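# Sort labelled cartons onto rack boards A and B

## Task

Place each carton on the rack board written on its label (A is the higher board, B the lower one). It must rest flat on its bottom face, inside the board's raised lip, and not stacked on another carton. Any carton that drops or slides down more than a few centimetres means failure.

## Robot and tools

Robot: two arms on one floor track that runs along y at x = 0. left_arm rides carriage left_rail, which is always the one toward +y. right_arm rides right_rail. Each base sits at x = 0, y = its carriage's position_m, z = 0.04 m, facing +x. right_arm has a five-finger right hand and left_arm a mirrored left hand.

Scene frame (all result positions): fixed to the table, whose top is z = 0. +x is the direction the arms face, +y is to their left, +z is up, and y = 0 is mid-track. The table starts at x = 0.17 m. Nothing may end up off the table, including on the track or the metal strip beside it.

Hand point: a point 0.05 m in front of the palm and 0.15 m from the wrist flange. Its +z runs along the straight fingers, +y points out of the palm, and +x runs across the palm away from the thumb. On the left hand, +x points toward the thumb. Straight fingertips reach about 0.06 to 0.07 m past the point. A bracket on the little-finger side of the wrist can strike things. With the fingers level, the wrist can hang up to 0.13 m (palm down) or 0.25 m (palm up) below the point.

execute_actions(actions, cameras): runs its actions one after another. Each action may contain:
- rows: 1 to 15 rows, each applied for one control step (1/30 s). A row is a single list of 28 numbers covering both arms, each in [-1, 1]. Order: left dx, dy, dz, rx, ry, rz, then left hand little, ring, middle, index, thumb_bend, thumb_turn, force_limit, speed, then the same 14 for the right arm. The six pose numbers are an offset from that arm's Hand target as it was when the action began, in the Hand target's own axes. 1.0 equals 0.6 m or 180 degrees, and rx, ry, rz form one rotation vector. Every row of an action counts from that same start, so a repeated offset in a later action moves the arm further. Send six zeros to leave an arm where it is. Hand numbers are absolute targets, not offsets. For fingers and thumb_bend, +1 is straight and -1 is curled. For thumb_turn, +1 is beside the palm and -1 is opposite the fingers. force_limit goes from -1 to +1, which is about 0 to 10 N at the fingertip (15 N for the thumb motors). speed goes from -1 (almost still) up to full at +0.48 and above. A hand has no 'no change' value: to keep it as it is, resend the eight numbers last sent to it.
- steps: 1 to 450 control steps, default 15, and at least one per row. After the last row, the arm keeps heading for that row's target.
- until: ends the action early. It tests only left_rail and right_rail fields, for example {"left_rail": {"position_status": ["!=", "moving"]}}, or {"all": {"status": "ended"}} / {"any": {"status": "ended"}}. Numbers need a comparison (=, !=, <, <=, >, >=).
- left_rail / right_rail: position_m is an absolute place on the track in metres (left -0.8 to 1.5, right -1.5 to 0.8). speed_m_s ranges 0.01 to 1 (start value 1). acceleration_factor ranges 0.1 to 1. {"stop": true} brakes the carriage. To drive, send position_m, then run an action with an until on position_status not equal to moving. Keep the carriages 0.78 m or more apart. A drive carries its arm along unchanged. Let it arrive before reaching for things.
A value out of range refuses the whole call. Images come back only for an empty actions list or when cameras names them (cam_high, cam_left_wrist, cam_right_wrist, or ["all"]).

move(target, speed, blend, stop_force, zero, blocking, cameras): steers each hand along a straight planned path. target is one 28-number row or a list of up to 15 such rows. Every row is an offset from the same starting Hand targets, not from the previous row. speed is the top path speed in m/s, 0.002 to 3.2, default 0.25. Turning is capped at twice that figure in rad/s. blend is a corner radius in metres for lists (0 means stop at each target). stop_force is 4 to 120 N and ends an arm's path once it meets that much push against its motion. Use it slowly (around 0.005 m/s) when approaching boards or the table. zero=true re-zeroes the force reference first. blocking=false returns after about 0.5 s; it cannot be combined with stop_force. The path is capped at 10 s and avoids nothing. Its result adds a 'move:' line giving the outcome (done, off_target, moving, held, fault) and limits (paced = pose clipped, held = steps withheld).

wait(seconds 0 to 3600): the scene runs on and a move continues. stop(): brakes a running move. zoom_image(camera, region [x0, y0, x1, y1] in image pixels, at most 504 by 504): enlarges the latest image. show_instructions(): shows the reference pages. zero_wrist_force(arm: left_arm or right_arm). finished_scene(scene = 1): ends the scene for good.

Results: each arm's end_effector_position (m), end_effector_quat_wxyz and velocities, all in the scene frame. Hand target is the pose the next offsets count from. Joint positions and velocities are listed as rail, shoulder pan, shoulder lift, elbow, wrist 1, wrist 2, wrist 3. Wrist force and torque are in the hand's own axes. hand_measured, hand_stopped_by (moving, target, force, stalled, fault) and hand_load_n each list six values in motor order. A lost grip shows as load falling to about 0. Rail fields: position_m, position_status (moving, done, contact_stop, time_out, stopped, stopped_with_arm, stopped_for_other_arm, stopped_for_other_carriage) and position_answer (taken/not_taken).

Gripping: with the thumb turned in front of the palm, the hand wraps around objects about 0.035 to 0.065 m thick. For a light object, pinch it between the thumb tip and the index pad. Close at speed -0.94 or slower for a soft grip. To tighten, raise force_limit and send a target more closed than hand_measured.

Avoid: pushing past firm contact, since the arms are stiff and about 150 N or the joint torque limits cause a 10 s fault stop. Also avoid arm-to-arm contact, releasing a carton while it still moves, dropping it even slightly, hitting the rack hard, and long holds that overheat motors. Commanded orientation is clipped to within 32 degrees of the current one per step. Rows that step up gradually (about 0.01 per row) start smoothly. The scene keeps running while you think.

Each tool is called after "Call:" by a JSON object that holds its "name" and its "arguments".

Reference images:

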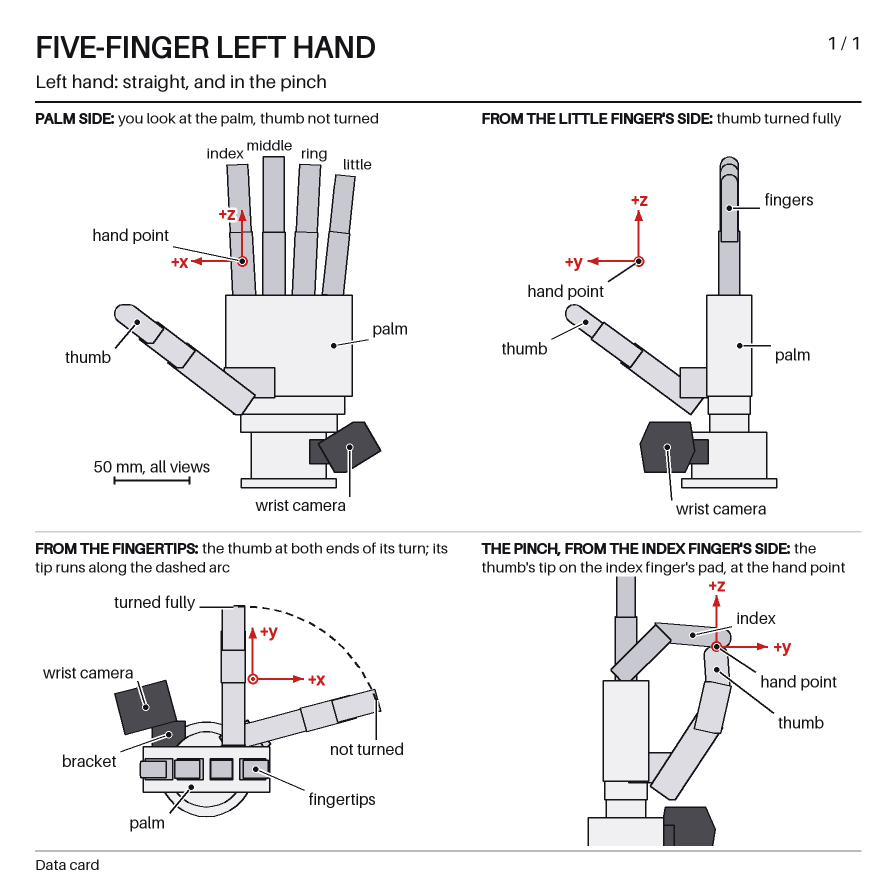

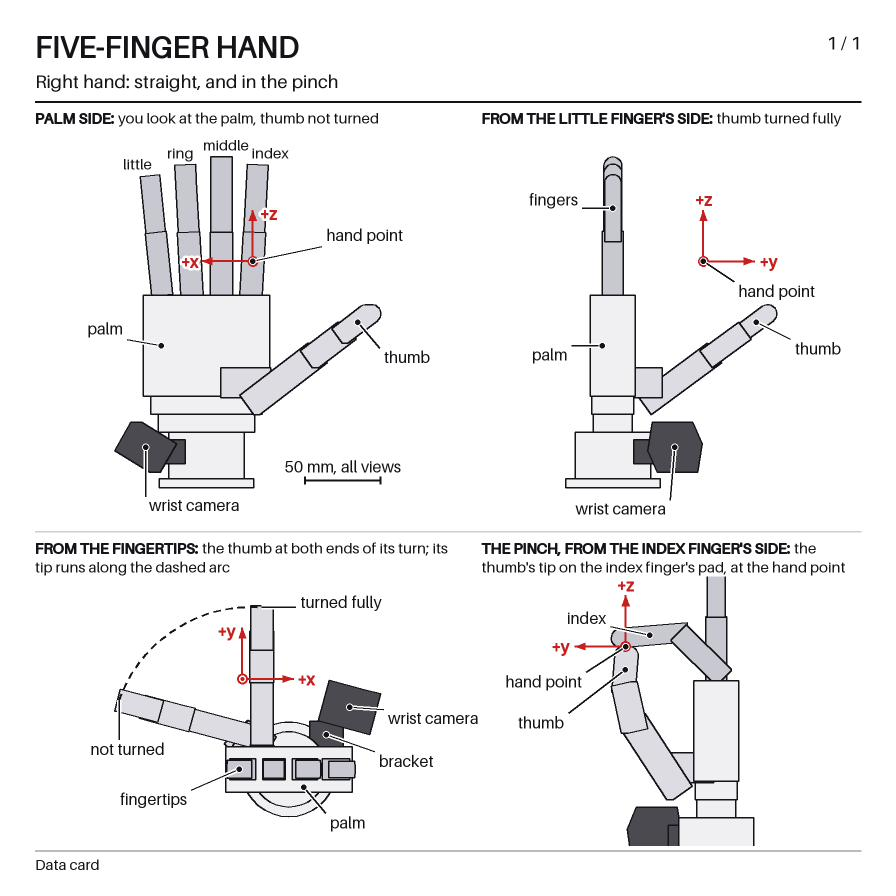

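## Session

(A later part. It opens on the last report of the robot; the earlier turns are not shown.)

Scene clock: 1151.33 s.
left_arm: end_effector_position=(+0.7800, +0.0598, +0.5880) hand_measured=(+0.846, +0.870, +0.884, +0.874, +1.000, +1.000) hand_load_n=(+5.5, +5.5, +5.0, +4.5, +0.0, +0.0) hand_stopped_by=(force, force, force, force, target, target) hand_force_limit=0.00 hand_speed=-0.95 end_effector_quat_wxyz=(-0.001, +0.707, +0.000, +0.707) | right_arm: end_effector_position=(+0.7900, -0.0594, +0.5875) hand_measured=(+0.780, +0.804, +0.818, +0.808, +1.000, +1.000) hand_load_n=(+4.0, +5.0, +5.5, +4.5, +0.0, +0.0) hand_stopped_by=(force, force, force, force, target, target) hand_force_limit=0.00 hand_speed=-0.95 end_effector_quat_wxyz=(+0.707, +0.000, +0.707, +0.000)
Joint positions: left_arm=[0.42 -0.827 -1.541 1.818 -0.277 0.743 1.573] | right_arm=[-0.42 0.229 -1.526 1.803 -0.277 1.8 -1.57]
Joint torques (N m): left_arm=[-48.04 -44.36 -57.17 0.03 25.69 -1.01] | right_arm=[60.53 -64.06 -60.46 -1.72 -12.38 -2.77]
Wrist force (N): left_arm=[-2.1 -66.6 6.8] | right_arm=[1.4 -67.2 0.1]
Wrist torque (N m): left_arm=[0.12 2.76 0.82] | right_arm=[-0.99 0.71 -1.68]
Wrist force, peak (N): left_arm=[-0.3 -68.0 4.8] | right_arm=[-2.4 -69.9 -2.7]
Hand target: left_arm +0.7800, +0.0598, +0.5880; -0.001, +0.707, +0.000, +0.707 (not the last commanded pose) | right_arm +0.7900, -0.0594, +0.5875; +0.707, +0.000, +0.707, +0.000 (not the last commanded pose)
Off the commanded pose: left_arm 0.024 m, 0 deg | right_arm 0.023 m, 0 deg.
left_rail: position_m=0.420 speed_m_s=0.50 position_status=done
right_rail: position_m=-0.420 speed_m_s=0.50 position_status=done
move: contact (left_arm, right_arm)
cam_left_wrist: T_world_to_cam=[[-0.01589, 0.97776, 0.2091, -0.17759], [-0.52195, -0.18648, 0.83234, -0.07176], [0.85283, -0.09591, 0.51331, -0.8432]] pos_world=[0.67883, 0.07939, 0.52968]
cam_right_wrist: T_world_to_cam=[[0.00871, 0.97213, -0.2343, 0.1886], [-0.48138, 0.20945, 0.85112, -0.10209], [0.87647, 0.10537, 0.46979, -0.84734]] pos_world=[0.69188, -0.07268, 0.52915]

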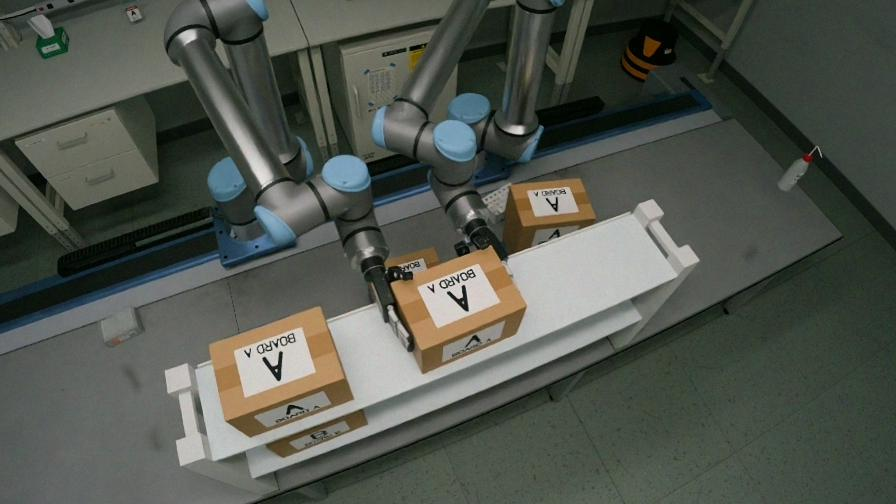

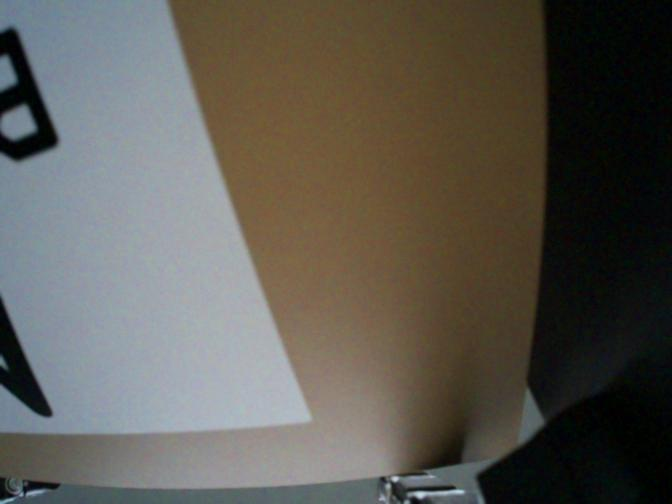

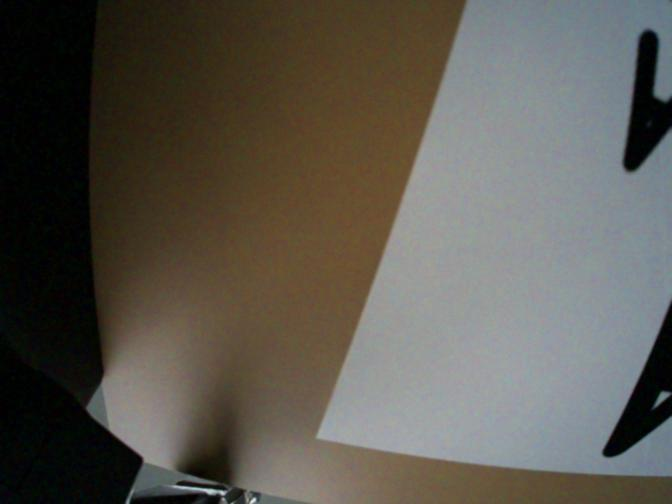

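Call:
{"name": "execute_actions", "arguments": {"actions": [{"rows":[[0,0,0,0,0,0,1,1,1,1,1,1,0,-0.8,0,0,0,0,0,0,1,1,1,1,1,1,0,-0.8]],"steps":45}]}}

Call:
{"name": "move", "arguments": {"target": [[0,-0.01,0,0,0,0,1,1,1,1,1,1,0,-0.8,0,-0.01,0,0,0,0,1,1,1,1,1,1,0,-0.8],[0,-0.04,0,0,0,0,1,1,1,1,1,1,0,-0.8,0,-0.035,0,0,0,0,1,1,1,1,1,1,0,-0.8]], "speed": 0.03}}

Call:
{"name": "move", "arguments": {"target": [[0,0,-0.4667,0,0,0,1,1,1,1,1,1,0,-0.8,0,0,-0.4667,0,0,0,1,1,1,1,1,1,0,-0.8],[-0.1467,-0.2603,-0.5667,0,-0.5,0,1,1,1,1,1,1,0,-0.8,0.1458,-0.2993,-0.5833,0,0.5,0,1,1,1,1,1,1,0,-0.8]], "speed": 0.22, "blend": [0.03,0], "cameras": ["all"]}}

Scene clock: 1164.93 s.
left_arm: end_effector_position=(+0.7800, +0.0598, +0.5880) hand_measured=(+1.000, +1.000, +1.000, +1.000, +1.000, +1.000) hand_load_n=(+0.0, +0.0, +0.0, +0.0, +0.0, +0.0) hand_stopped_by=(target, target, target, target, target, target) hand_force_limit=0.00 hand_speed=-0.80 end_effector_quat_wxyz=(-0.001, +0.707, +0.000, +0.707) | right_arm: end_effector_position=(+0.7900, -0.0594, +0.5875) hand_measured=(+1.000, +1.000, +1.000, +1.000, +1.000, +1.000) hand_load_n=(+0.0, +0.0, +0.0, +0.0, -0.5, -0.5) hand_stopped_by=(target, target, target, target, target, target) hand_force_limit=0.00 hand_speed=-0.80 end_effector_quat_wxyz=(+0.707, +0.000, +0.707, +0.000)
Joint positions: left_arm=[0.42 -0.827 -1.541 1.818 -0.277 0.743 1.573] | right_arm=[-0.42 0.229 -1.526 1.803 -0.277 1.8 -1.57]
Joint torques (N m): left_arm=[-64.17 -41.44 -57.36 -2.35 19.12 -0.51] | right_arm=[59.89 -64.19 -61.03 -2.73 -12.93 -3.06]
Wrist force (N): left_arm=[-2.2 -68.0 5.9] | right_arm=[4.0 -68.0 -1.1]
Wrist torque (N m): left_arm=[-1.31 1.57 0.94] | right_arm=[-2.54 0.12 -1.56]
Wrist force, peak (N): left_arm=[-2.4 -68.5 6.2] | right_arm=[3.9 -68.5 -0.6]
Hand target: left_arm +0.7800, +0.0598, +0.5880; -0.001, +0.707, +0.000, +0.707 | right_arm +0.7900, -0.0594, +0.5875; +0.707, +0.000, +0.707, +0.000
Off the commanded pose: left_arm 0.000 m, 0 deg | right_arm 0.000 m, 0 deg.
left_rail: position_m=0.420 speed_m_s=0.50 position_status=done
right_rail: position_m=-0.420 speed_m_s=0.50 position_status=done

Scene clock: 1166.33 s.
left_arm: end_effector_position=(+0.7800, +0.0837, +0.5880) hand_measured=(+1.000, +1.000, +1.000, +1.000, +1.000, +1.000) hand_load_n=(+0.0, +0.0, +0.0, +0.0, +0.0, +0.0) hand_stopped_by=(target, target, target, target, target, target) hand_force_limit=0.00 hand_speed=-0.80 end_effector_quat_wxyz=(-0.001, +0.707, +0.000, +0.707) | right_arm: end_effector_position=(+0.7900, -0.0803, +0.5875) hand_measured=(+1.000, +1.000, +1.000, +1.000, +1.000, +1.000) hand_load_n=(+0.0, +0.0, +0.0, +0.0, +0.0, +0.0) hand_stopped_by=(target, target, target, target, target, target) hand_force_limit=0.00 hand_speed=-0.80 end_effector_quat_wxyz=(+0.707, +0.000, +0.707, +0.000)
Joint positions: left_arm=[0.42 -0.798 -1.561 1.838 -0.277 0.772 1.573] | right_arm=[-0.42 0.193 -1.543 1.821 -0.278 1.764 -1.57]
Joint torques (N m): left_arm=[12.11 -61.65 -32.76 -6.59 3.43 -0.66] | right_arm=[-11.62 -65.75 -36.54 -4.29 -3.89 -2.66]
Wrist force (N): left_arm=[-4.0 4.5 3.6] | right_arm=[-4.4 3.1 2.4]
Wrist torque (N m): left_arm=[0.70 1.24 -0.54] | right_arm=[0.48 0.53 -0.08]
Wrist force, peak (N): left_arm=[-1.4 -68.0 5.8] | right_arm=[3.3 -68.0 -1.1]
Hand target: left_arm +0.7800, +0.0838, +0.5880; -0.001, +0.707, +0.000, +0.707 | right_arm +0.7900, -0.0804, +0.5875; +0.707, +0.000, +0.707, +0.000
Off the commanded pose: left_arm 0.000 m, 0 deg | right_arm 0.000 m, 0 deg.
left_rail: position_m=0.420 speed_m_s=0.50 position_status=done
right_rail: position_m=-0.420 speed_m_s=0.50 position_status=done
move: done

Scene clock: 1171.73 s.
left_arm: end_effector_position=(+0.4398, +0.2397, +0.5002) hand_measured=(+1.000, +1.000, +1.000, +1.000, +1.000, +1.000) hand_load_n=(+0.0, +0.0, +0.0, +0.0, +0.0, +0.0) hand_stopped_by=(target, target, target, target, target, target) hand_force_limit=0.00 hand_speed=-0.80 end_effector_quat_wxyz=(-0.001, +1.000, +0.001, +0.000) | right_arm: end_effector_position=(+0.4399, -0.2598, +0.4999) hand_measured=(+1.000, +1.000, +1.000, +1.000, +1.000, +1.000) hand_load_n=(+0.0, +0.0, +0.0, +0.0, +0.0, +0.0) hand_stopped_by=(target, target, target, target, target, target) hand_force_limit=0.00 hand_speed=-0.80 end_effector_quat_wxyz=(+0.000, +0.000, +1.000, +0.000)
Joint positions: left_arm=[0.42 -0.708 -1.667 1.778 1.461 1.569 0.862] | right_arm=[-0.42 -0.187 -1.677 1.787 1.46 1.57 -1.758]
Joint torques (N m): left_arm=[11.97 -16.29 -45.43 9.46 3.68 3.12] | right_arm=[-11.13 -9.01 -46.21 8.01 4.62 -4]
Wrist force (N): left_arm=[-5.6 4.5 1.3] | right_arm=[-3.8 2.5 1.6]
Wrist torque (N m): left_arm=[0.62 0.84 -0.52] | right_arm=[0.29 0.49 0.00]
Wrist force, peak (N): left_arm=[-3.7 6.7 3.3] | right_arm=[-5.1 2.7 3.3]
Hand target: left_arm +0.4398, +0.2398, +0.5002; -0.001, +1.000, +0.001, +0.000 | right_arm +0.4399, -0.2598, +0.4999; +0.000, +0.000, +1.000, +0.000
Off the commanded pose: left_arm 0.000 m, 0 deg | right_arm 0.000 m, 0 deg.
left_rail: position_m=0.420 speed_m_s=0.50 position_status=done
right_rail: position_m=-0.420 speed_m_s=0.50 position_status=done
move: done
cam_left_wrist: T_world_to_cam=[[0.20599, 0.97841, 0.01662, -0.34208], [0.83282, -0.1842, 0.52199, -0.58394], [0.51378, -0.09368, -0.85279, 0.34121]] pos_world=[0.38148, 0.25909, 0.60147]
cam_right_wrist: T_world_to_cam=[[-0.23471, 0.97203, -0.00798, 0.35996], [0.85096, 0.20943, 0.48167, -0.5555], [0.46986, 0.10626, -0.87632, 0.37382]] pos_world=[0.38155, -0.27327, 0.59803]

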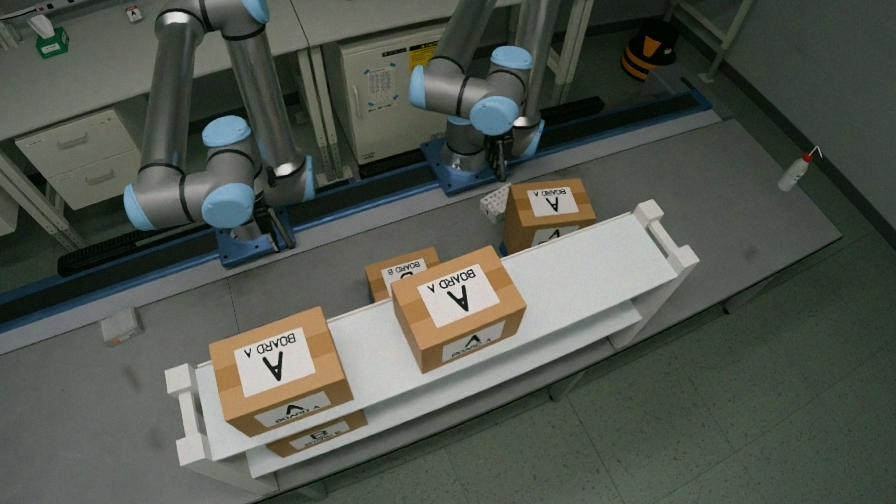

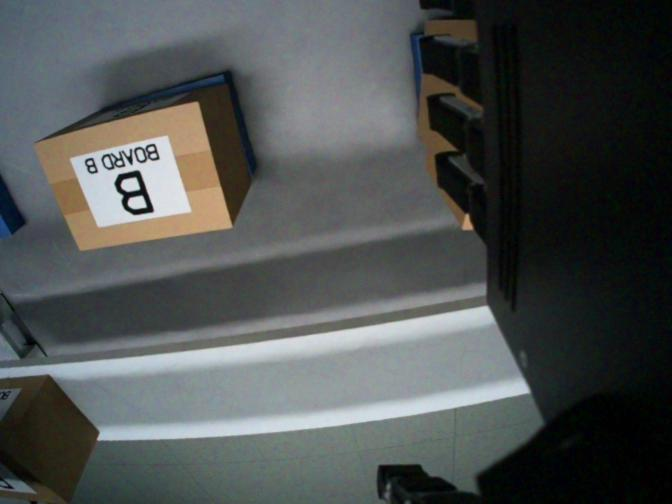

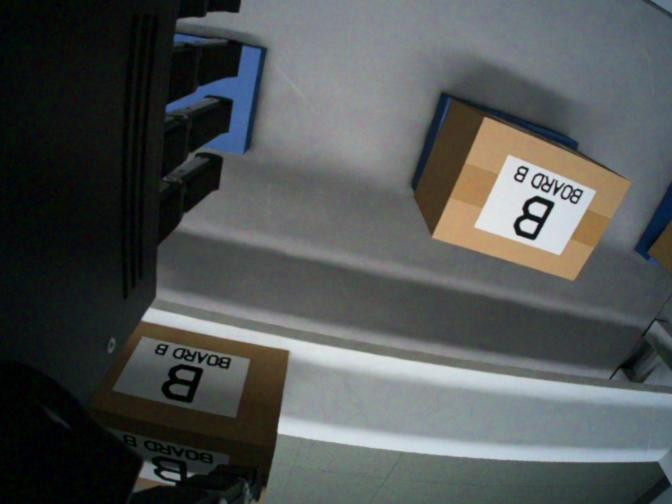

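Call:
{"name": "zoom_image", "arguments": {"camera": "cam_right_wrist", "region": [400, 80, 650, 290]}}

Call:
{"name": "zoom_image", "arguments": {"camera": "cam_left_wrist", "region": [20, 60, 270, 270]}}

Scaled by 2.016 from the camera's image (finer frame: 960x720).

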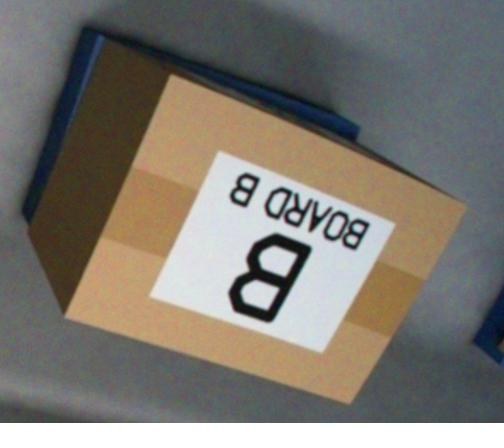

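Scaled by 2.016 from the camera's image (finer frame: 960x720).

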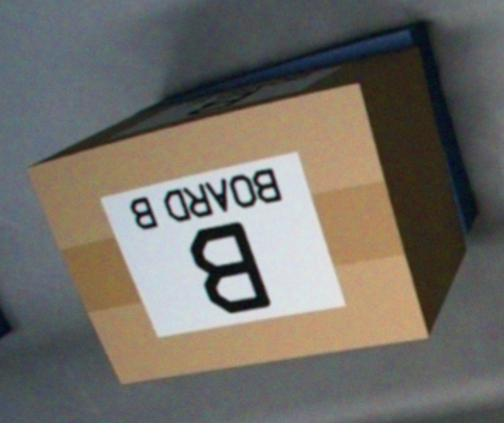

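Call:
{"name": "move", "arguments": {"target": [[0.0608,0.2042,0.3337,-0.017,0.4998,0.017,1,1,1,1,1,1,0,-0.8,-0.05,0.2282,0.3332,0.017,-0.4998,0.017,1,1,1,1,1,1,0,-0.8],[0.0608,0.2042,0.587,-0.017,0.4998,0.017,1,1,1,1,1,1,0,-0.8,-0.05,0.2282,0.5865,0.017,-0.4998,0.017,1,1,1,1,1,1,0,-0.8],[0.0563,0.2707,0.587,-0.017,0.4998,0.017,1,1,1,1,1,1,0,-0.8,-0.0545,0.2947,0.5865,0.017,-0.4998,0.017,1,1,1,1,1,1,0,-0.8]], "speed": [0.25,0.15,0.06], "blend": [0.02,0.01,0]}}

Call:
{"name": "move", "arguments": {"target": [0,0.067,0,0,0,0,1,1,1,1,1,1,0,-0.8,0,0.067,0,0,0,0,1,1,1,1,1,1,0,-0.8], "speed": 0.01, "stop_force": 4, "cameras": ["all"]}}

Scene clock: 1225.27 s.
left_arm: end_effector_position=(+0.4739, +0.0781, +0.1477) hand_measured=(+1.000, +1.000, +1.000, +1.000, +1.000, +1.000) hand_load_n=(+0.0, +0.0, +0.0, +0.0, +0.0, -0.5) hand_stopped_by=(target, target, target, target, target, target) hand_force_limit=0.00 hand_speed=-0.80 end_effector_quat_wxyz=(+0.023, +0.707, -0.024, +0.707) | right_arm: end_effector_position=(+0.4727, -0.0828, +0.1481) hand_measured=(+1.000, +1.000, +1.000, +1.000, +1.000, +1.000) hand_load_n=(+0.0, +0.0, +0.0, +0.0, +0.0, +0.0) hand_stopped_by=(target, target, target, target, target, target) hand_force_limit=0.00 hand_speed=-0.80 end_effector_quat_wxyz=(+0.707, +0.024, +0.707, -0.024)
Joint positions: left_arm=[0.42 -1.437 -1.243 2.651 -1.409 0.201 1.573] | right_arm=[-0.42 0.463 -1.231 2.611 -1.38 2.102 -1.57]
Joint torques (N m): left_arm=[-13.69 -20.24 -14.09 -4.23 -3.22 3.07] | right_arm=[13.16 -19.67 -16.22 0.61 4.17 2.13]
Wrist force (N): left_arm=[-4.0 5.0 3.7] | right_arm=[-4.4 2.0 2.0]
Wrist torque (N m): left_arm=[0.75 1.27 -0.64] | right_arm=[0.32 0.47 0.03]
Wrist force, peak (N): left_arm=[-6.4 5.3 1.2] | right_arm=[-4.2 3.5 2.9]
Hand target: left_arm +0.4739, +0.0781, +0.1477; +0.023, +0.707, -0.024, +0.707 | right_arm +0.4727, -0.0828, +0.1481; +0.707, +0.024, +0.707, -0.024
Off the commanded pose: left_arm 0.000 m, 0 deg | right_arm 0.000 m, 0 deg.
left_rail: position_m=0.420 speed_m_s=0.50 position_status=done
right_rail: position_m=-0.420 speed_m_s=0.50 position_status=done
move: done

Scene clock: 1228.30 s.
left_arm: end_effector_position=(+0.4727, +0.0604, +0.1477) hand_measured=(+1.000, +1.000, +1.000, +1.000, +1.000, +1.000) hand_load_n=(+0.0, +0.0, +0.0, +0.0, +0.0, +0.0) hand_stopped_by=(target, target, target, target, target, target) hand_force_limit=0.00 hand_speed=-0.80 end_effector_quat_wxyz=(+0.023, +0.707, -0.024, +0.707) | right_arm: end_effector_position=(+0.4738, -0.0656, +0.1481) hand_measured=(+1.000, +1.000, +1.000, +1.000, +1.000, +1.000) hand_load_n=(+0.5, +0.0, +0.0, -0.5, +0.0, -0.5) hand_stopped_by=(target, target, target, target, target, target) hand_force_limit=0.00 hand_speed=-0.80 end_effector_quat_wxyz=(+0.707, +0.024, +0.707, -0.024)
Joint positions: left_arm=[0.42 -1.448 -1.234 2.624 -1.391 0.189 1.574] | right_arm=[-0.42 0.508 -1.22 2.581 -1.361 2.147 -1.57]
Joint torques (N m): left_arm=[11.4 -54.54 -0.22 -4.72 3.45 1.55] | right_arm=[-12.36 -60.91 -3.69 -3.99 -2 2.32]
Wrist force (N): left_arm=[-4.2 5.4 3.5] | right_arm=[-4.5 3.0 1.8]
Wrist torque (N m): left_arm=[0.84 1.31 -0.68] | right_arm=[0.49 0.50 0.07]
Wrist force, peak (N): left_arm=[-4.5 5.2 3.6] | right_arm=[-4.6 2.7 2.7]
Hand target: left_arm +0.4727, +0.0604, +0.1477; +0.023, +0.707, -0.024, +0.707 (not the last commanded pose) | right_arm +0.4738, -0.0656, +0.1481; +0.707, +0.024, +0.707, -0.024 (not the last commanded pose)
Off the commanded pose: left_arm 0.022 m, 0 deg | right_arm 0.023 m, 0 deg.
left_rail: position_m=0.420 speed_m_s=0.50 position_status=done
right_rail: position_m=-0.420 speed_m_s=0.50 position_status=done
move: contact (left_arm, right_arm)
cam_left_wrist: T_world_to_cam=[[0.05059, 0.97658, 0.20911, -0.12227], [-0.53339, -0.1506, 0.83235, 0.13767], [0.84435, -0.15365, 0.51328, -0.34756]] pos_world=[0.37308, 0.08674, 0.08938]
cam_right_wrist: T_world_to_cam=[[0.07478, 0.96926, -0.23439, 0.06294], [-0.46602, 0.24177, 0.8511, 0.11586], [0.88161, 0.04559, 0.46978, -0.36956]] pos_world=[0.37509, -0.07217, 0.08975]

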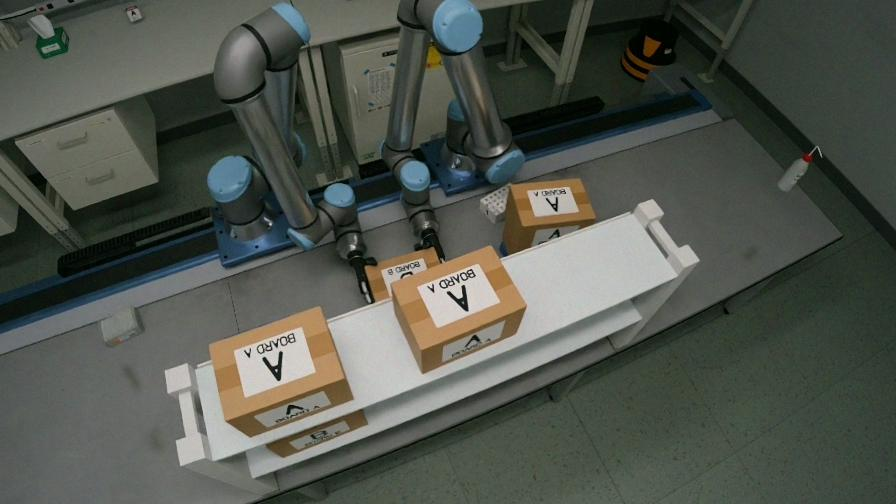

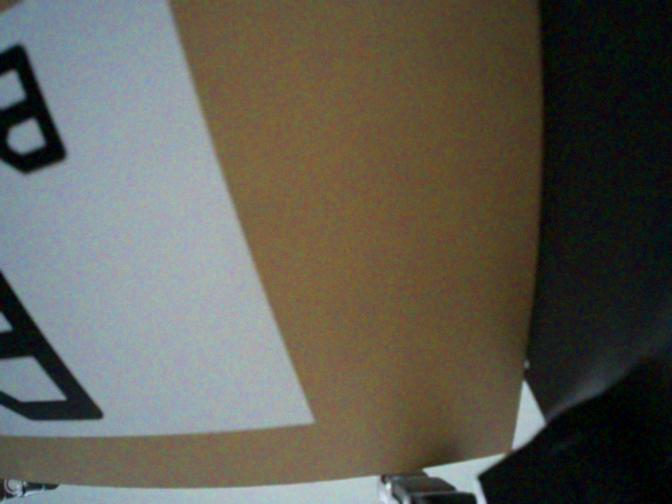

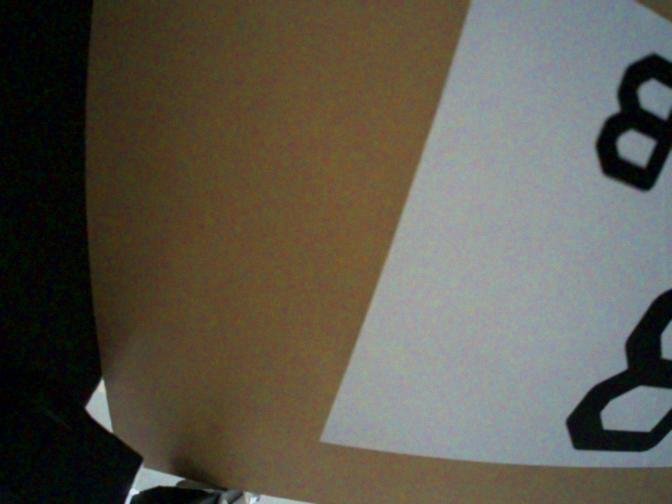

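Call:
{"name": "move", "arguments": {"target": [0,0.06,0,0,0,0,1,1,1,1,1,1,0,-0.94,0,0.06,0,0,0,0,1,1,1,1,1,1,0,-0.94], "speed": 0.006, "stop_force": 50}}

Call:
{"name": "execute_actions", "arguments": {"actions": [{"rows":[[0,0,0,0,0,0,0.5,0.5,0.5,0.5,1,1,0,-0.95,0,0,0,0,0,0,0.5,0.5,0.5,0.5,1,1,0,-0.95]],"steps":60}]}}

Call:
{"name": "move", "arguments": {"target": [0,0.001,0,0,0,0,0.5,0.5,0.5,0.5,1,1,0,-0.95,0,0.001,0,0,0,0,0.5,0.5,0.5,0.5,1,1,0,-0.95], "speed": 0.01}}

Call:
{"name": "move", "arguments": {"target": [0.0333,0,0,0,0,0,0.5,0.5,0.5,0.5,1,1,0,-0.95,-0.0333,0,0,0,0,0,0.5,0.5,0.5,0.5,1,1,0,-0.95], "speed": 0.03, "cameras": ["cam_left_wrist","cam_right_wrist"]}}

Scene clock: 1241.87 s.
left_arm: end_effector_position=(+0.4725, +0.0566, +0.1476) hand_measured=(+1.000, +1.000, +1.000, +1.000, +1.000, +1.000) hand_load_n=(+0.0, +0.0, +0.0, +0.0, +0.0, +0.0) hand_stopped_by=(target, target, target, target, target, target) hand_force_limit=0.00 hand_speed=-0.94 end_effector_quat_wxyz=(+0.023, +0.707, -0.024, +0.707) | right_arm: end_effector_position=(+0.4741, -0.0618, +0.1480) hand_measured=(+1.000, +1.000, +1.000, +1.000, +1.000, +1.000) hand_load_n=(+0.0, -0.5, +0.0, +0.0, +0.0, +0.0) hand_stopped_by=(target, target, target, target, target, target) hand_force_limit=0.00 hand_speed=-0.94 end_effector_quat_wxyz=(+0.707, +0.024, +0.707, -0.024)
Joint positions: left_arm=[0.42 -1.451 -1.232 2.618 -1.387 0.187 1.574] | right_arm=[-0.42 0.518 -1.218 2.574 -1.356 2.158 -1.57]
Joint torques (N m): left_arm=[-10.62 -55.31 -27.73 -10.54 18.35 2.36] | right_arm=[7.53 -58.87 -19.68 -5.99 -19.64 0.95]
Wrist force (N): left_arm=[2.9 -44.0 7.4] | right_arm=[-12.2 -44.5 4.4]
Wrist torque (N m): left_arm=[-0.88 1.09 -0.34] | right_arm=[-1.71 0.75 -2.12]
Wrist force, peak (N): left_arm=[6.1 -51.6 3.8] | right_arm=[-17.9 -52.8 4.1]
Hand target: left_arm +0.4725, +0.0566, +0.1476; +0.023, +0.707, -0.024, +0.707 (not the last commanded pose) | right_arm +0.4741, -0.0618, +0.1481; +0.707, +0.024, +0.707, -0.024 (not the last commanded pose)
Off the commanded pose: left_arm 0.032 m, 0 deg | right_arm 0.032 m, 0 deg.
left_rail: position_m=0.420 speed_m_s=0.50 position_status=done
right_rail: position_m=-0.420 speed_m_s=0.50 position_status=done
move: contact (left_arm, right_arm)

Scene clock: 1244.07 s.
left_arm: end_effector_position=(+0.4725, +0.0566, +0.1476) hand_measured=(+0.832, +0.856, +0.870, +0.860, +1.000, +1.000) hand_load_n=(+5.0, +5.5, +5.5, +5.0, +0.0, +0.0) hand_stopped_by=(force, force, force, force, target, target) hand_force_limit=0.00 hand_speed=-0.95 end_effector_quat_wxyz=(+0.023, +0.707, -0.024, +0.707) | right_arm: end_effector_position=(+0.4741, -0.0618, +0.1481) hand_measured=(+0.794, +0.822, +0.836, +0.822, +1.000, +1.000) hand_load_n=(+5.5, +5.0, +5.0, +5.5, +0.0, +0.0) hand_stopped_by=(force, force, force, force, target, target) hand_force_limit=0.00 hand_speed=-0.95 end_effector_quat_wxyz=(+0.707, +0.024, +0.707, -0.024)
Joint positions: left_arm=[0.42 -1.45 -1.232 2.618 -1.387 0.187 1.574] | right_arm=[-0.42 0.518 -1.218 2.574 -1.356 2.158 -1.57]
Joint torques (N m): left_arm=[-16.05 -57.45 -30.28 -10.08 18.09 2.6] | right_arm=[11.47 -57.07 -23.93 -5.97 -18.71 0.94]
Wrist force (N): left_arm=[1.6 -42.8 8.1] | right_arm=[-11.4 -46.5 3.8]
Wrist torque (N m): left_arm=[0.63 1.24 0.02] | right_arm=[-0.13 0.74 -2.12]
Wrist force, peak (N): left_arm=[1.8 -44.4 9.4] | right_arm=[-12.4 -47.6 3.1]
Hand target: left_arm +0.4725, +0.0566, +0.1476; +0.023, +0.707, -0.024, +0.707 | right_arm +0.4741, -0.0618, +0.1481; +0.707, +0.024, +0.707, -0.024
Off the commanded pose: left_arm 0.000 m, 0 deg | right_arm 0.000 m, 0 deg.
left_rail: position_m=0.420 speed_m_s=0.50 position_status=done
right_rail: position_m=-0.420 speed_m_s=0.50 position_status=done

Scene clock: 1244.57 s.
left_arm: end_effector_position=(+0.4725, +0.0561, +0.1476) hand_measured=(+0.832, +0.856, +0.870, +0.860, +1.000, +1.000) hand_load_n=(+4.5, +5.0, +4.5, +4.5, +0.0, +0.0) hand_stopped_by=(force, force, force, force, target, target) hand_force_limit=0.00 hand_speed=-0.95 end_effector_quat_wxyz=(+0.023, +0.707, -0.024, +0.707) | right_arm: end_effector_position=(+0.4741, -0.0612, +0.1481) hand_measured=(+0.794, +0.822, +0.836, +0.822, +1.000, +1.000) hand_load_n=(+5.5, +5.0, +4.5, +5.0, +0.5, +0.0) hand_stopped_by=(force, force, force, force, target, target) hand_force_limit=0.00 hand_speed=-0.95 end_effector_quat_wxyz=(+0.707, +0.024, +0.707, -0.024)
Joint positions: left_arm=[0.42 -1.451 -1.232 2.617 -1.387 0.187 1.574] | right_arm=[-0.42 0.52 -1.217 2.573 -1.356 2.159 -1.57]
Joint torques (N m): left_arm=[-44.97 -25.04 -55.97 -1.3 6.85 3.57] | right_arm=[39.27 -19.06 -42.91 -0.99 -8.13 0.77]
Wrist force (N): left_arm=[5.5 -60.8 5.4] | right_arm=[-15.5 -65.1 0.0]
Wrist torque (N m): left_arm=[-0.11 1.12 0.18] | right_arm=[-0.87 0.89 -2.89]
Wrist force, peak (N): left_arm=[4.7 -61.0 5.1] | right_arm=[-15.5 -65.1 0.0]
Hand target: left_arm +0.4724, +0.0560, +0.1476; +0.023, +0.707, -0.024, +0.707 | right_arm +0.4741, -0.0612, +0.1481; +0.707, +0.024, +0.707, -0.024
Off the commanded pose: left_arm 0.000 m, 0 deg | right_arm 0.000 m, 0 deg.
left_rail: position_m=0.420 speed_m_s=0.50 position_status=done
right_rail: position_m=-0.420 speed_m_s=0.50 position_status=done
move: done

Scene clock: 1245.77 s.
left_arm: end_effector_position=(+0.4725, +0.0560, +0.1676) hand_measured=(+0.832, +0.856, +0.870, +0.860, +1.000, +1.000) hand_load_n=(+4.5, +5.0, +4.5, +4.5, +0.0, +0.0) hand_stopped_by=(force, force, force, force, target, target) hand_force_limit=0.00 hand_speed=-0.95 end_effector_quat_wxyz=(+0.023, +0.707, -0.024, +0.707) | right_arm: end_effector_position=(+0.4741, -0.0612, +0.1680) hand_measured=(+0.794, +0.822, +0.836, +0.822, +1.000, +1.000) hand_load_n=(+5.5, +5.0, +5.0, +6.0, +0.0, +0.0) hand_stopped_by=(force, force, force, force, target, target) hand_force_limit=0.00 hand_speed=-0.95 end_effector_quat_wxyz=(+0.707, +0.024, +0.707, -0.024)
Joint positions: left_arm=[0.42 -1.451 -1.295 2.614 -1.321 0.187 1.574] | right_arm=[-0.42 0.52 -1.276 2.57 -1.294 2.159 -1.57]
Joint torques (N m): left_arm=[-39.73 -57.3 -59.44 -1.35 10.12 -0.67] | right_arm=[25.25 -67.02 -49.93 -3.64 -13.78 1.66]
Wrist force (N): left_arm=[-6.0 -58.8 5.3] | right_arm=[7.0 -60.4 2.2]
Wrist torque (N m): left_arm=[0.10 0.72 0.06] | right_arm=[-0.71 0.32 -1.07]
Wrist force, peak (N): left_arm=[5.3 -61.4 6.0] | right_arm=[-15.8 -65.4 -0.3]
Hand target: left_arm +0.4724, +0.0560, +0.1676; +0.023, +0.707, -0.024, +0.707 | right_arm +0.4741, -0.0612, +0.1680; +0.707, +0.024, +0.707, -0.024
Off the commanded pose: left_arm 0.000 m, 0 deg | right_arm 0.000 m, 0 deg.
left_rail: position_m=0.420 speed_m_s=0.50 position_status=done
right_rail: position_m=-0.420 speed_m_s=0.50 position_status=done
move: done
cam_left_wrist: T_world_to_cam=[[0.05029, 0.97653, 0.20941, -0.12213], [-0.5334, -0.151, 0.83227, 0.12034], [0.84437, -0.15356, 0.51329, -0.3582]] pos_world=[0.37278, 0.08243, 0.10928]
cam_right_wrist: T_world_to_cam=[[0.07515, 0.9692, -0.23453, 0.06322], [-0.46582, 0.24207, 0.85113, 0.09781], [0.88168, 0.04529, 0.46966, -0.37936]] pos_world=[0.37529, -0.06777, 0.10975]

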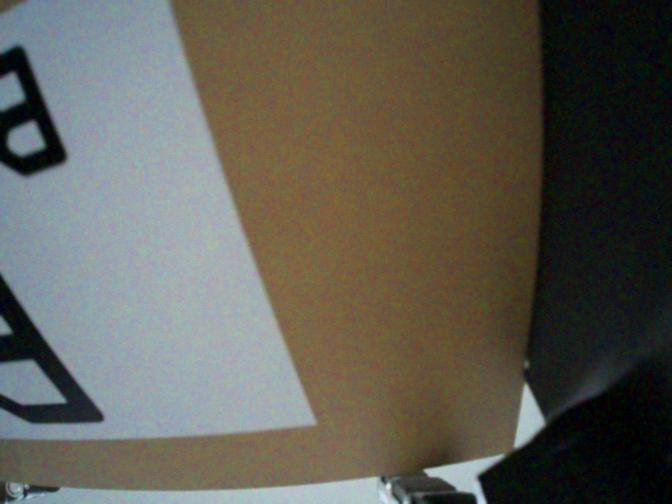

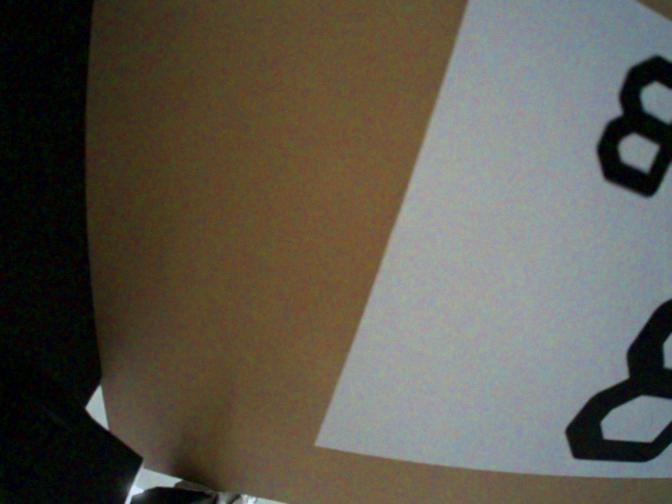

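Call:
{"name": "move", "arguments": {"target": [0.3237,-0.0006,0,0,0,0,0.5,0.5,0.5,0.5,1,1,0,-0.95,-0.3237,-0.0006,0,0,0,0,0.5,0.5,0.5,0.5,1,1,0,-0.95], "speed": 0.1}}

Call:
{"name": "move", "arguments": {"target": [0,-0.0124,0.1205,0.0217,0,0,0.5,0.5,0.5,0.5,1,1,0,-0.95,0,0.0138,0.1342,-0.0217,0,0,0.5,0.5,0.5,0.5,1,1,0,-0.95], "speed": 0.08, "cameras": ["all"]}}

Scene clock: 1257.63 s.
left_arm: end_effector_position=(+0.4724, +0.0559, +0.3618) hand_measured=(+0.832, +0.856, +0.870, +0.860, +1.000, +1.000) hand_load_n=(+4.5, +5.0, +4.5, +4.0, +0.0, +0.0) hand_stopped_by=(force, force, force, force, target, target) hand_force_limit=0.00 hand_speed=-0.95 end_effector_quat_wxyz=(+0.023, +0.707, -0.024, +0.707) | right_arm: end_effector_position=(+0.4741, -0.0617, +0.3622) hand_measured=(+0.794, +0.822, +0.836, +0.822, +1.000, +1.000) hand_load_n=(+5.5, +5.0, +5.0, +6.0, +0.0, +0.0) hand_stopped_by=(force, force, force, force, target, target) hand_force_limit=0.00 hand_speed=-0.95 end_effector_quat_wxyz=(+0.707, +0.024, +0.707, -0.024)
Joint positions: left_arm=[0.42 -1.451 -1.78 2.482 -0.704 0.186 1.575] | right_arm=[-0.42 0.519 -1.732 2.446 -0.714 2.158 -1.57]
Joint torques (N m): left_arm=[-46.63 11.18 -71.41 -1.92 7.38 -0.68] | right_arm=[15.33 -40.53 -69.43 -4.06 -27.7 2.44]
Wrist force (N): left_arm=[-7.6 -62.8 5.8] | right_arm=[5.5 -64.5 2.3]
Wrist torque (N m): left_arm=[0.01 1.75 0.20] | right_arm=[-0.92 1.31 -1.18]
Wrist force, peak (N): left_arm=[-4.7 -69.3 4.1] | right_arm=[9.8 -70.2 5.6]
Hand target: left_arm +0.4724, +0.0559, +0.3618; +0.023, +0.707, -0.024, +0.707 | right_arm +0.4741, -0.0617, +0.3623; +0.707, +0.024, +0.707, -0.024
Off the commanded pose: left_arm 0.000 m, 0 deg | right_arm 0.000 m, 0 deg.
left_rail: position_m=0.420 speed_m_s=0.50 position_status=done
right_rail: position_m=-0.420 speed_m_s=0.50 position_status=done
move: done

Scene clock: 1259.13 s.
left_arm: end_effector_position=(+0.5450, +0.0586, +0.3618) hand_measured=(+0.832, +0.856, +0.870, +0.860, +1.000, +1.000) hand_load_n=(+4.5, +5.0, +5.0, +4.5, +0.0, +0.0) hand_stopped_by=(force, force, force, force, target, target) hand_force_limit=0.00 hand_speed=-0.95 end_effector_quat_wxyz=(-0.001, +0.707, +0.000, +0.707) | right_arm: end_effector_position=(+0.5550, -0.0590, +0.3622) hand_measured=(+0.794, +0.822, +0.836, +0.822, +1.000, +1.000) hand_load_n=(+5.0, +4.0, +4.5, +5.0, +0.0, +0.0) hand_stopped_by=(force, force, force, force, target, target) hand_force_limit=0.00 hand_speed=-0.95 end_effector_quat_wxyz=(+0.707, +0.000, +0.707, +0.000)
Joint positions: left_arm=[0.42 -1.265 -1.662 2.389 -0.728 0.304 1.574] | right_arm=[-0.42 0.376 -1.65 2.378 -0.728 1.948 -1.57]
Joint torques (N m): left_arm=[-23.8 -1.93 -72.1 -15.54 26.03 -1.39] | right_arm=[23.09 -14.01 -66.05 -14.79 -29.78 -3.51]
Wrist force (N): left_arm=[-3.5 -67.1 6.6] | right_arm=[8.9 -67.9 2.1]
Wrist torque (N m): left_arm=[-0.34 1.39 0.31] | right_arm=[-1.13 0.96 -1.65]
Wrist force, peak (N): left_arm=[-3.5 -67.1 6.6] | right_arm=[8.9 -67.9 2.1]
Hand target: left_arm +0.5450, +0.0585, +0.3618; -0.001, +0.707, +0.000, +0.707 | right_arm +0.5550, -0.0589, +0.3622; +0.707, +0.000, +0.707, +0.000
Off the commanded pose: left_arm 0.000 m, 0 deg | right_arm 0.000 m, 0 deg.
left_rail: position_m=0.420 speed_m_s=0.50 position_status=done
right_rail: position_m=-0.420 speed_m_s=0.50 position_status=done
move: done
cam_left_wrist: T_world_to_cam=[[-0.01632, 0.97769, 0.20943, -0.13266], [-0.52191, -0.18699, 0.83225, -0.00638], [0.85285, -0.09572, 0.51331, -0.52674]] pos_world=[0.44373, 0.07809, 0.30348]
cam_right_wrist: T_world_to_cam=[[0.00903, 0.97212, -0.23432, 0.13736], [-0.48121, 0.20963, 0.85117, -0.02371], [0.87656, 0.10507, 0.46969, -0.53565]] pos_world=[0.45687, -0.07228, 0.30395]

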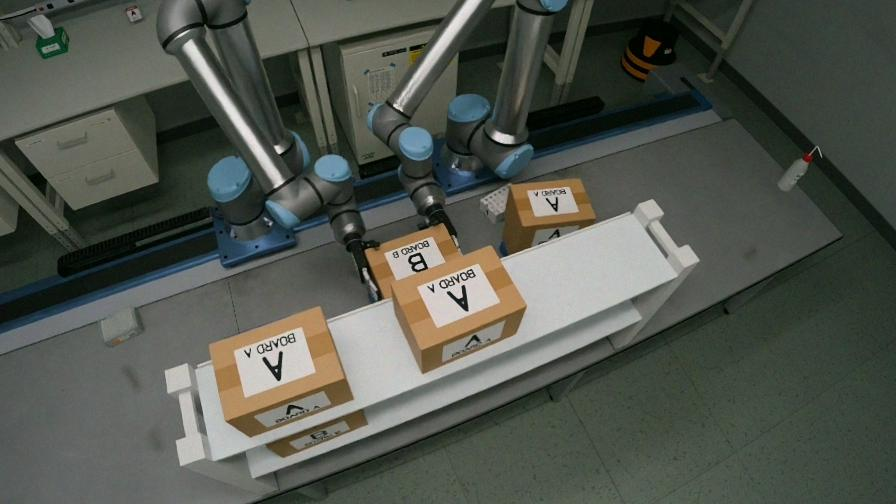

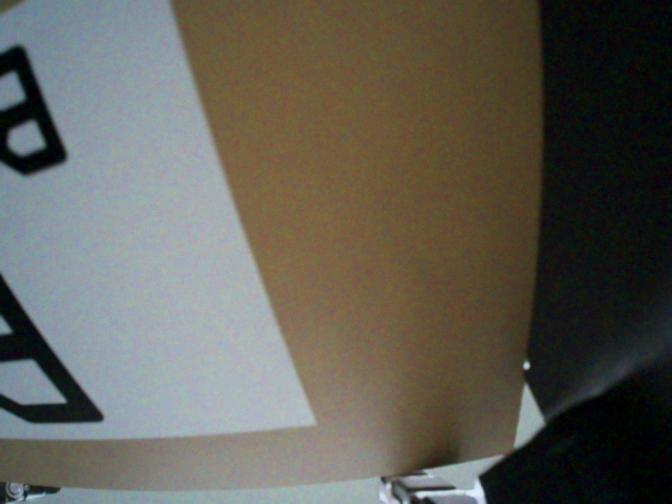

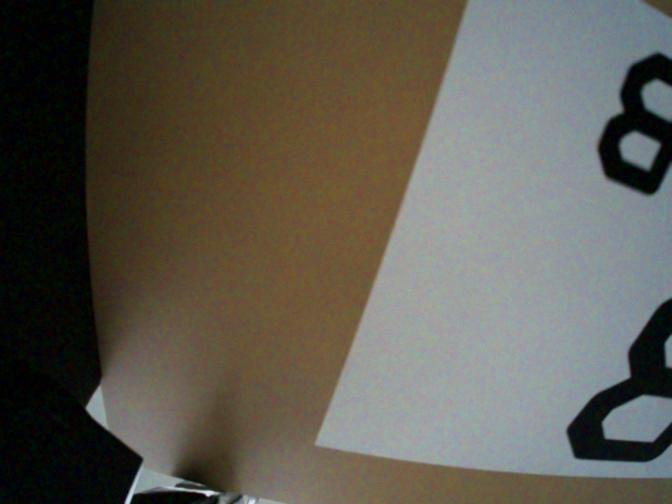

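Call:
{"name": "move", "arguments": {"target": [0,-0.0008,0.3917,0,0,0,0.5,0.5,0.5,0.5,1,1,0,-0.95,0,-0.0008,0.3917,0,0,0,0.5,0.5,0.5,0.5,1,1,0,-0.95], "speed": 0.08}}

Call:
{"name": "move", "arguments": {"target": [-0.07,0,0,0,0,0,0.5,0.5,0.5,0.5,1,1,0,-0.95,0.07,0,0,0,0,0,0.5,0.5,0.5,0.5,1,1,0,-0.95], "speed": 0.012, "stop_force": 9, "cameras": ["all"]}}

Scene clock: 1273.30 s.
left_arm: end_effector_position=(+0.7800, +0.0594, +0.3619) hand_measured=(+0.832, +0.856, +0.870, +0.860, +1.000, +1.000) hand_load_n=(+5.5, +6.0, +5.5, +5.5, +0.0, +0.0) hand_stopped_by=(force, force, force, force, target, target) hand_force_limit=0.00 hand_speed=-0.95 end_effector_quat_wxyz=(-0.001, +0.707, +0.000, +0.707) | right_arm: end_effector_position=(+0.7900, -0.0595, +0.3622) hand_measured=(+0.794, +0.822, +0.836, +0.822, +1.000, +1.000) hand_load_n=(+4.0, +3.5, +3.5, +4.0, +0.0, +0.0) hand_stopped_by=(force, force, force, force, target, target) hand_force_limit=0.00 hand_speed=-0.95 end_effector_quat_wxyz=(+0.707, +0.000, +0.707, +0.000)
Joint positions: left_arm=[0.42 -0.828 -1.355 2.055 -0.701 0.741 1.573] | right_arm=[-0.42 0.229 -1.343 2.038 -0.696 1.8 -1.57]
Joint torques (N m): left_arm=[-36.33 -33.29 -58.48 -0.51 23.95 -0.34] | right_arm=[31.32 -42.95 -61.57 -3.23 -25.56 -2.98]
Wrist force (N): left_arm=[-4.7 -56.2 8.9] | right_arm=[8.4 -57.2 -0.8]
Wrist torque (N m): left_arm=[0.40 1.83 0.05] | right_arm=[-0.84 1.26 -1.32]
Wrist force, peak (N): left_arm=[-3.0 -69.4 5.3] | right_arm=[9.6 -70.3 0.1]
Hand target: left_arm +0.7801, +0.0594, +0.3619; -0.001, +0.707, +0.000, +0.707 | right_arm +0.7900, -0.0595, +0.3622; +0.707, +0.000, +0.707, +0.000
Off the commanded pose: left_arm 0.000 m, 0 deg | right_arm 0.000 m, 0 deg.
left_rail: position_m=0.420 speed_m_s=0.50 position_status=done
right_rail: position_m=-0.420 speed_m_s=0.50 position_status=done
move: done

Scene clock: 1276.03 s.
left_arm: end_effector_position=(+0.7801, +0.0594, +0.3460) hand_measured=(+0.832, +0.856, +0.870, +0.860, +1.000, +1.000) hand_load_n=(+6.0, +6.0, +6.0, +5.0, -0.5, +0.0) hand_stopped_by=(force, force, force, force, target, target) hand_force_limit=0.00 hand_speed=-0.95 end_effector_quat_wxyz=(-0.001, +0.707, +0.000, +0.707) | right_arm: end_effector_position=(+0.7901, -0.0595, +0.3456) hand_measured=(+0.794, +0.822, +0.836, +0.822, +1.000, +1.000) hand_load_n=(+4.0, +3.5, +3.5, +4.5, +0.0, +0.0) hand_stopped_by=(force, force, force, force, target, target) hand_force_limit=0.00 hand_speed=-0.95 end_effector_quat_wxyz=(+0.707, +0.000, +0.707, +0.000)
Joint positions: left_arm=[0.42 -0.828 -1.336 2.066 -0.731 0.741 1.573] | right_arm=[-0.42 0.229 -1.323 2.05 -0.728 1.8 -1.57]
Joint torques (N m): left_arm=[-49.71 -63.07 -55.68 -0.78 23.67 -0.56] | right_arm=[45.14 -76.21 -54.27 -2.05 -24.18 -0.42]
Wrist force (N): left_arm=[0.5 -55.9 9.7] | right_arm=[1.3 -56.1 0.6]
Wrist torque (N m): left_arm=[0.44 2.19 0.52] | right_arm=[-0.83 0.25 -1.33]
Wrist force, peak (N): left_arm=[4.8 -60.8 10.1] | right_arm=[-3.6 -64.0 -4.8]
Hand target: left_arm +0.7801, +0.0594, +0.3460; -0.001, +0.707, +0.000, +0.707 (not the last commanded pose) | right_arm +0.7901, -0.0595, +0.3456; +0.707, +0.000, +0.707, +0.000 (not the last commanded pose)
Off the commanded pose: left_arm 0.026 m, 0 deg | right_arm 0.025 m, 0 deg.
left_rail: position_m=0.420 speed_m_s=0.50 position_status=done
right_rail: position_m=-0.420 speed_m_s=0.50 position_status=done
move: contact (left_arm, right_arm)
cam_left_wrist: T_world_to_cam=[[-0.01629, 0.97771, 0.20934, -0.12639], [-0.52198, -0.18688, 0.83223, 0.12968], [0.8528, -0.09571, 0.51339, -0.71904]] pos_world=[0.67883, 0.07899, 0.28768]
cam_right_wrist: T_world_to_cam=[[0.0089, 0.97212, -0.23433, 0.1319], [-0.48151, 0.20955, 0.85102, 0.10399], [0.87639, 0.10526, 0.46995, -0.73378]] pos_world=[0.69198, -0.07278, 0.28725]

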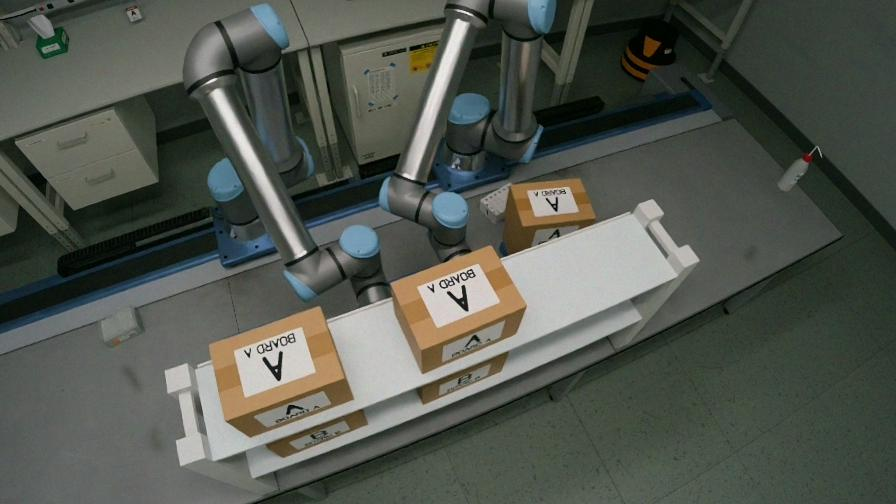

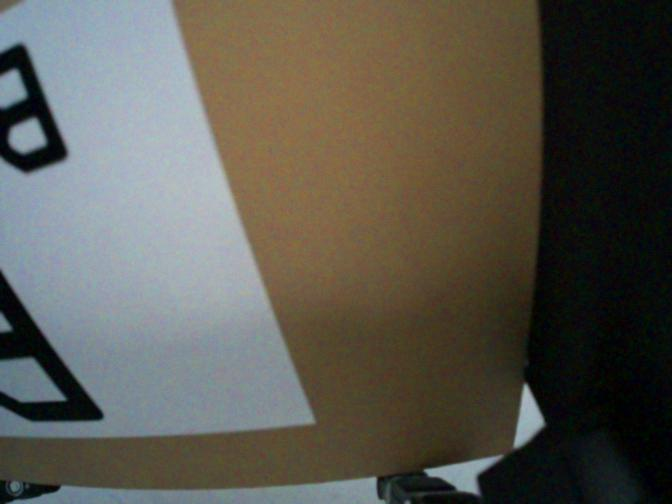

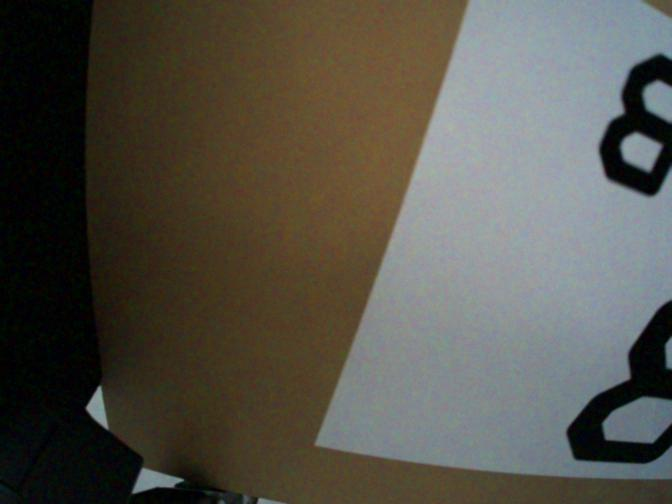

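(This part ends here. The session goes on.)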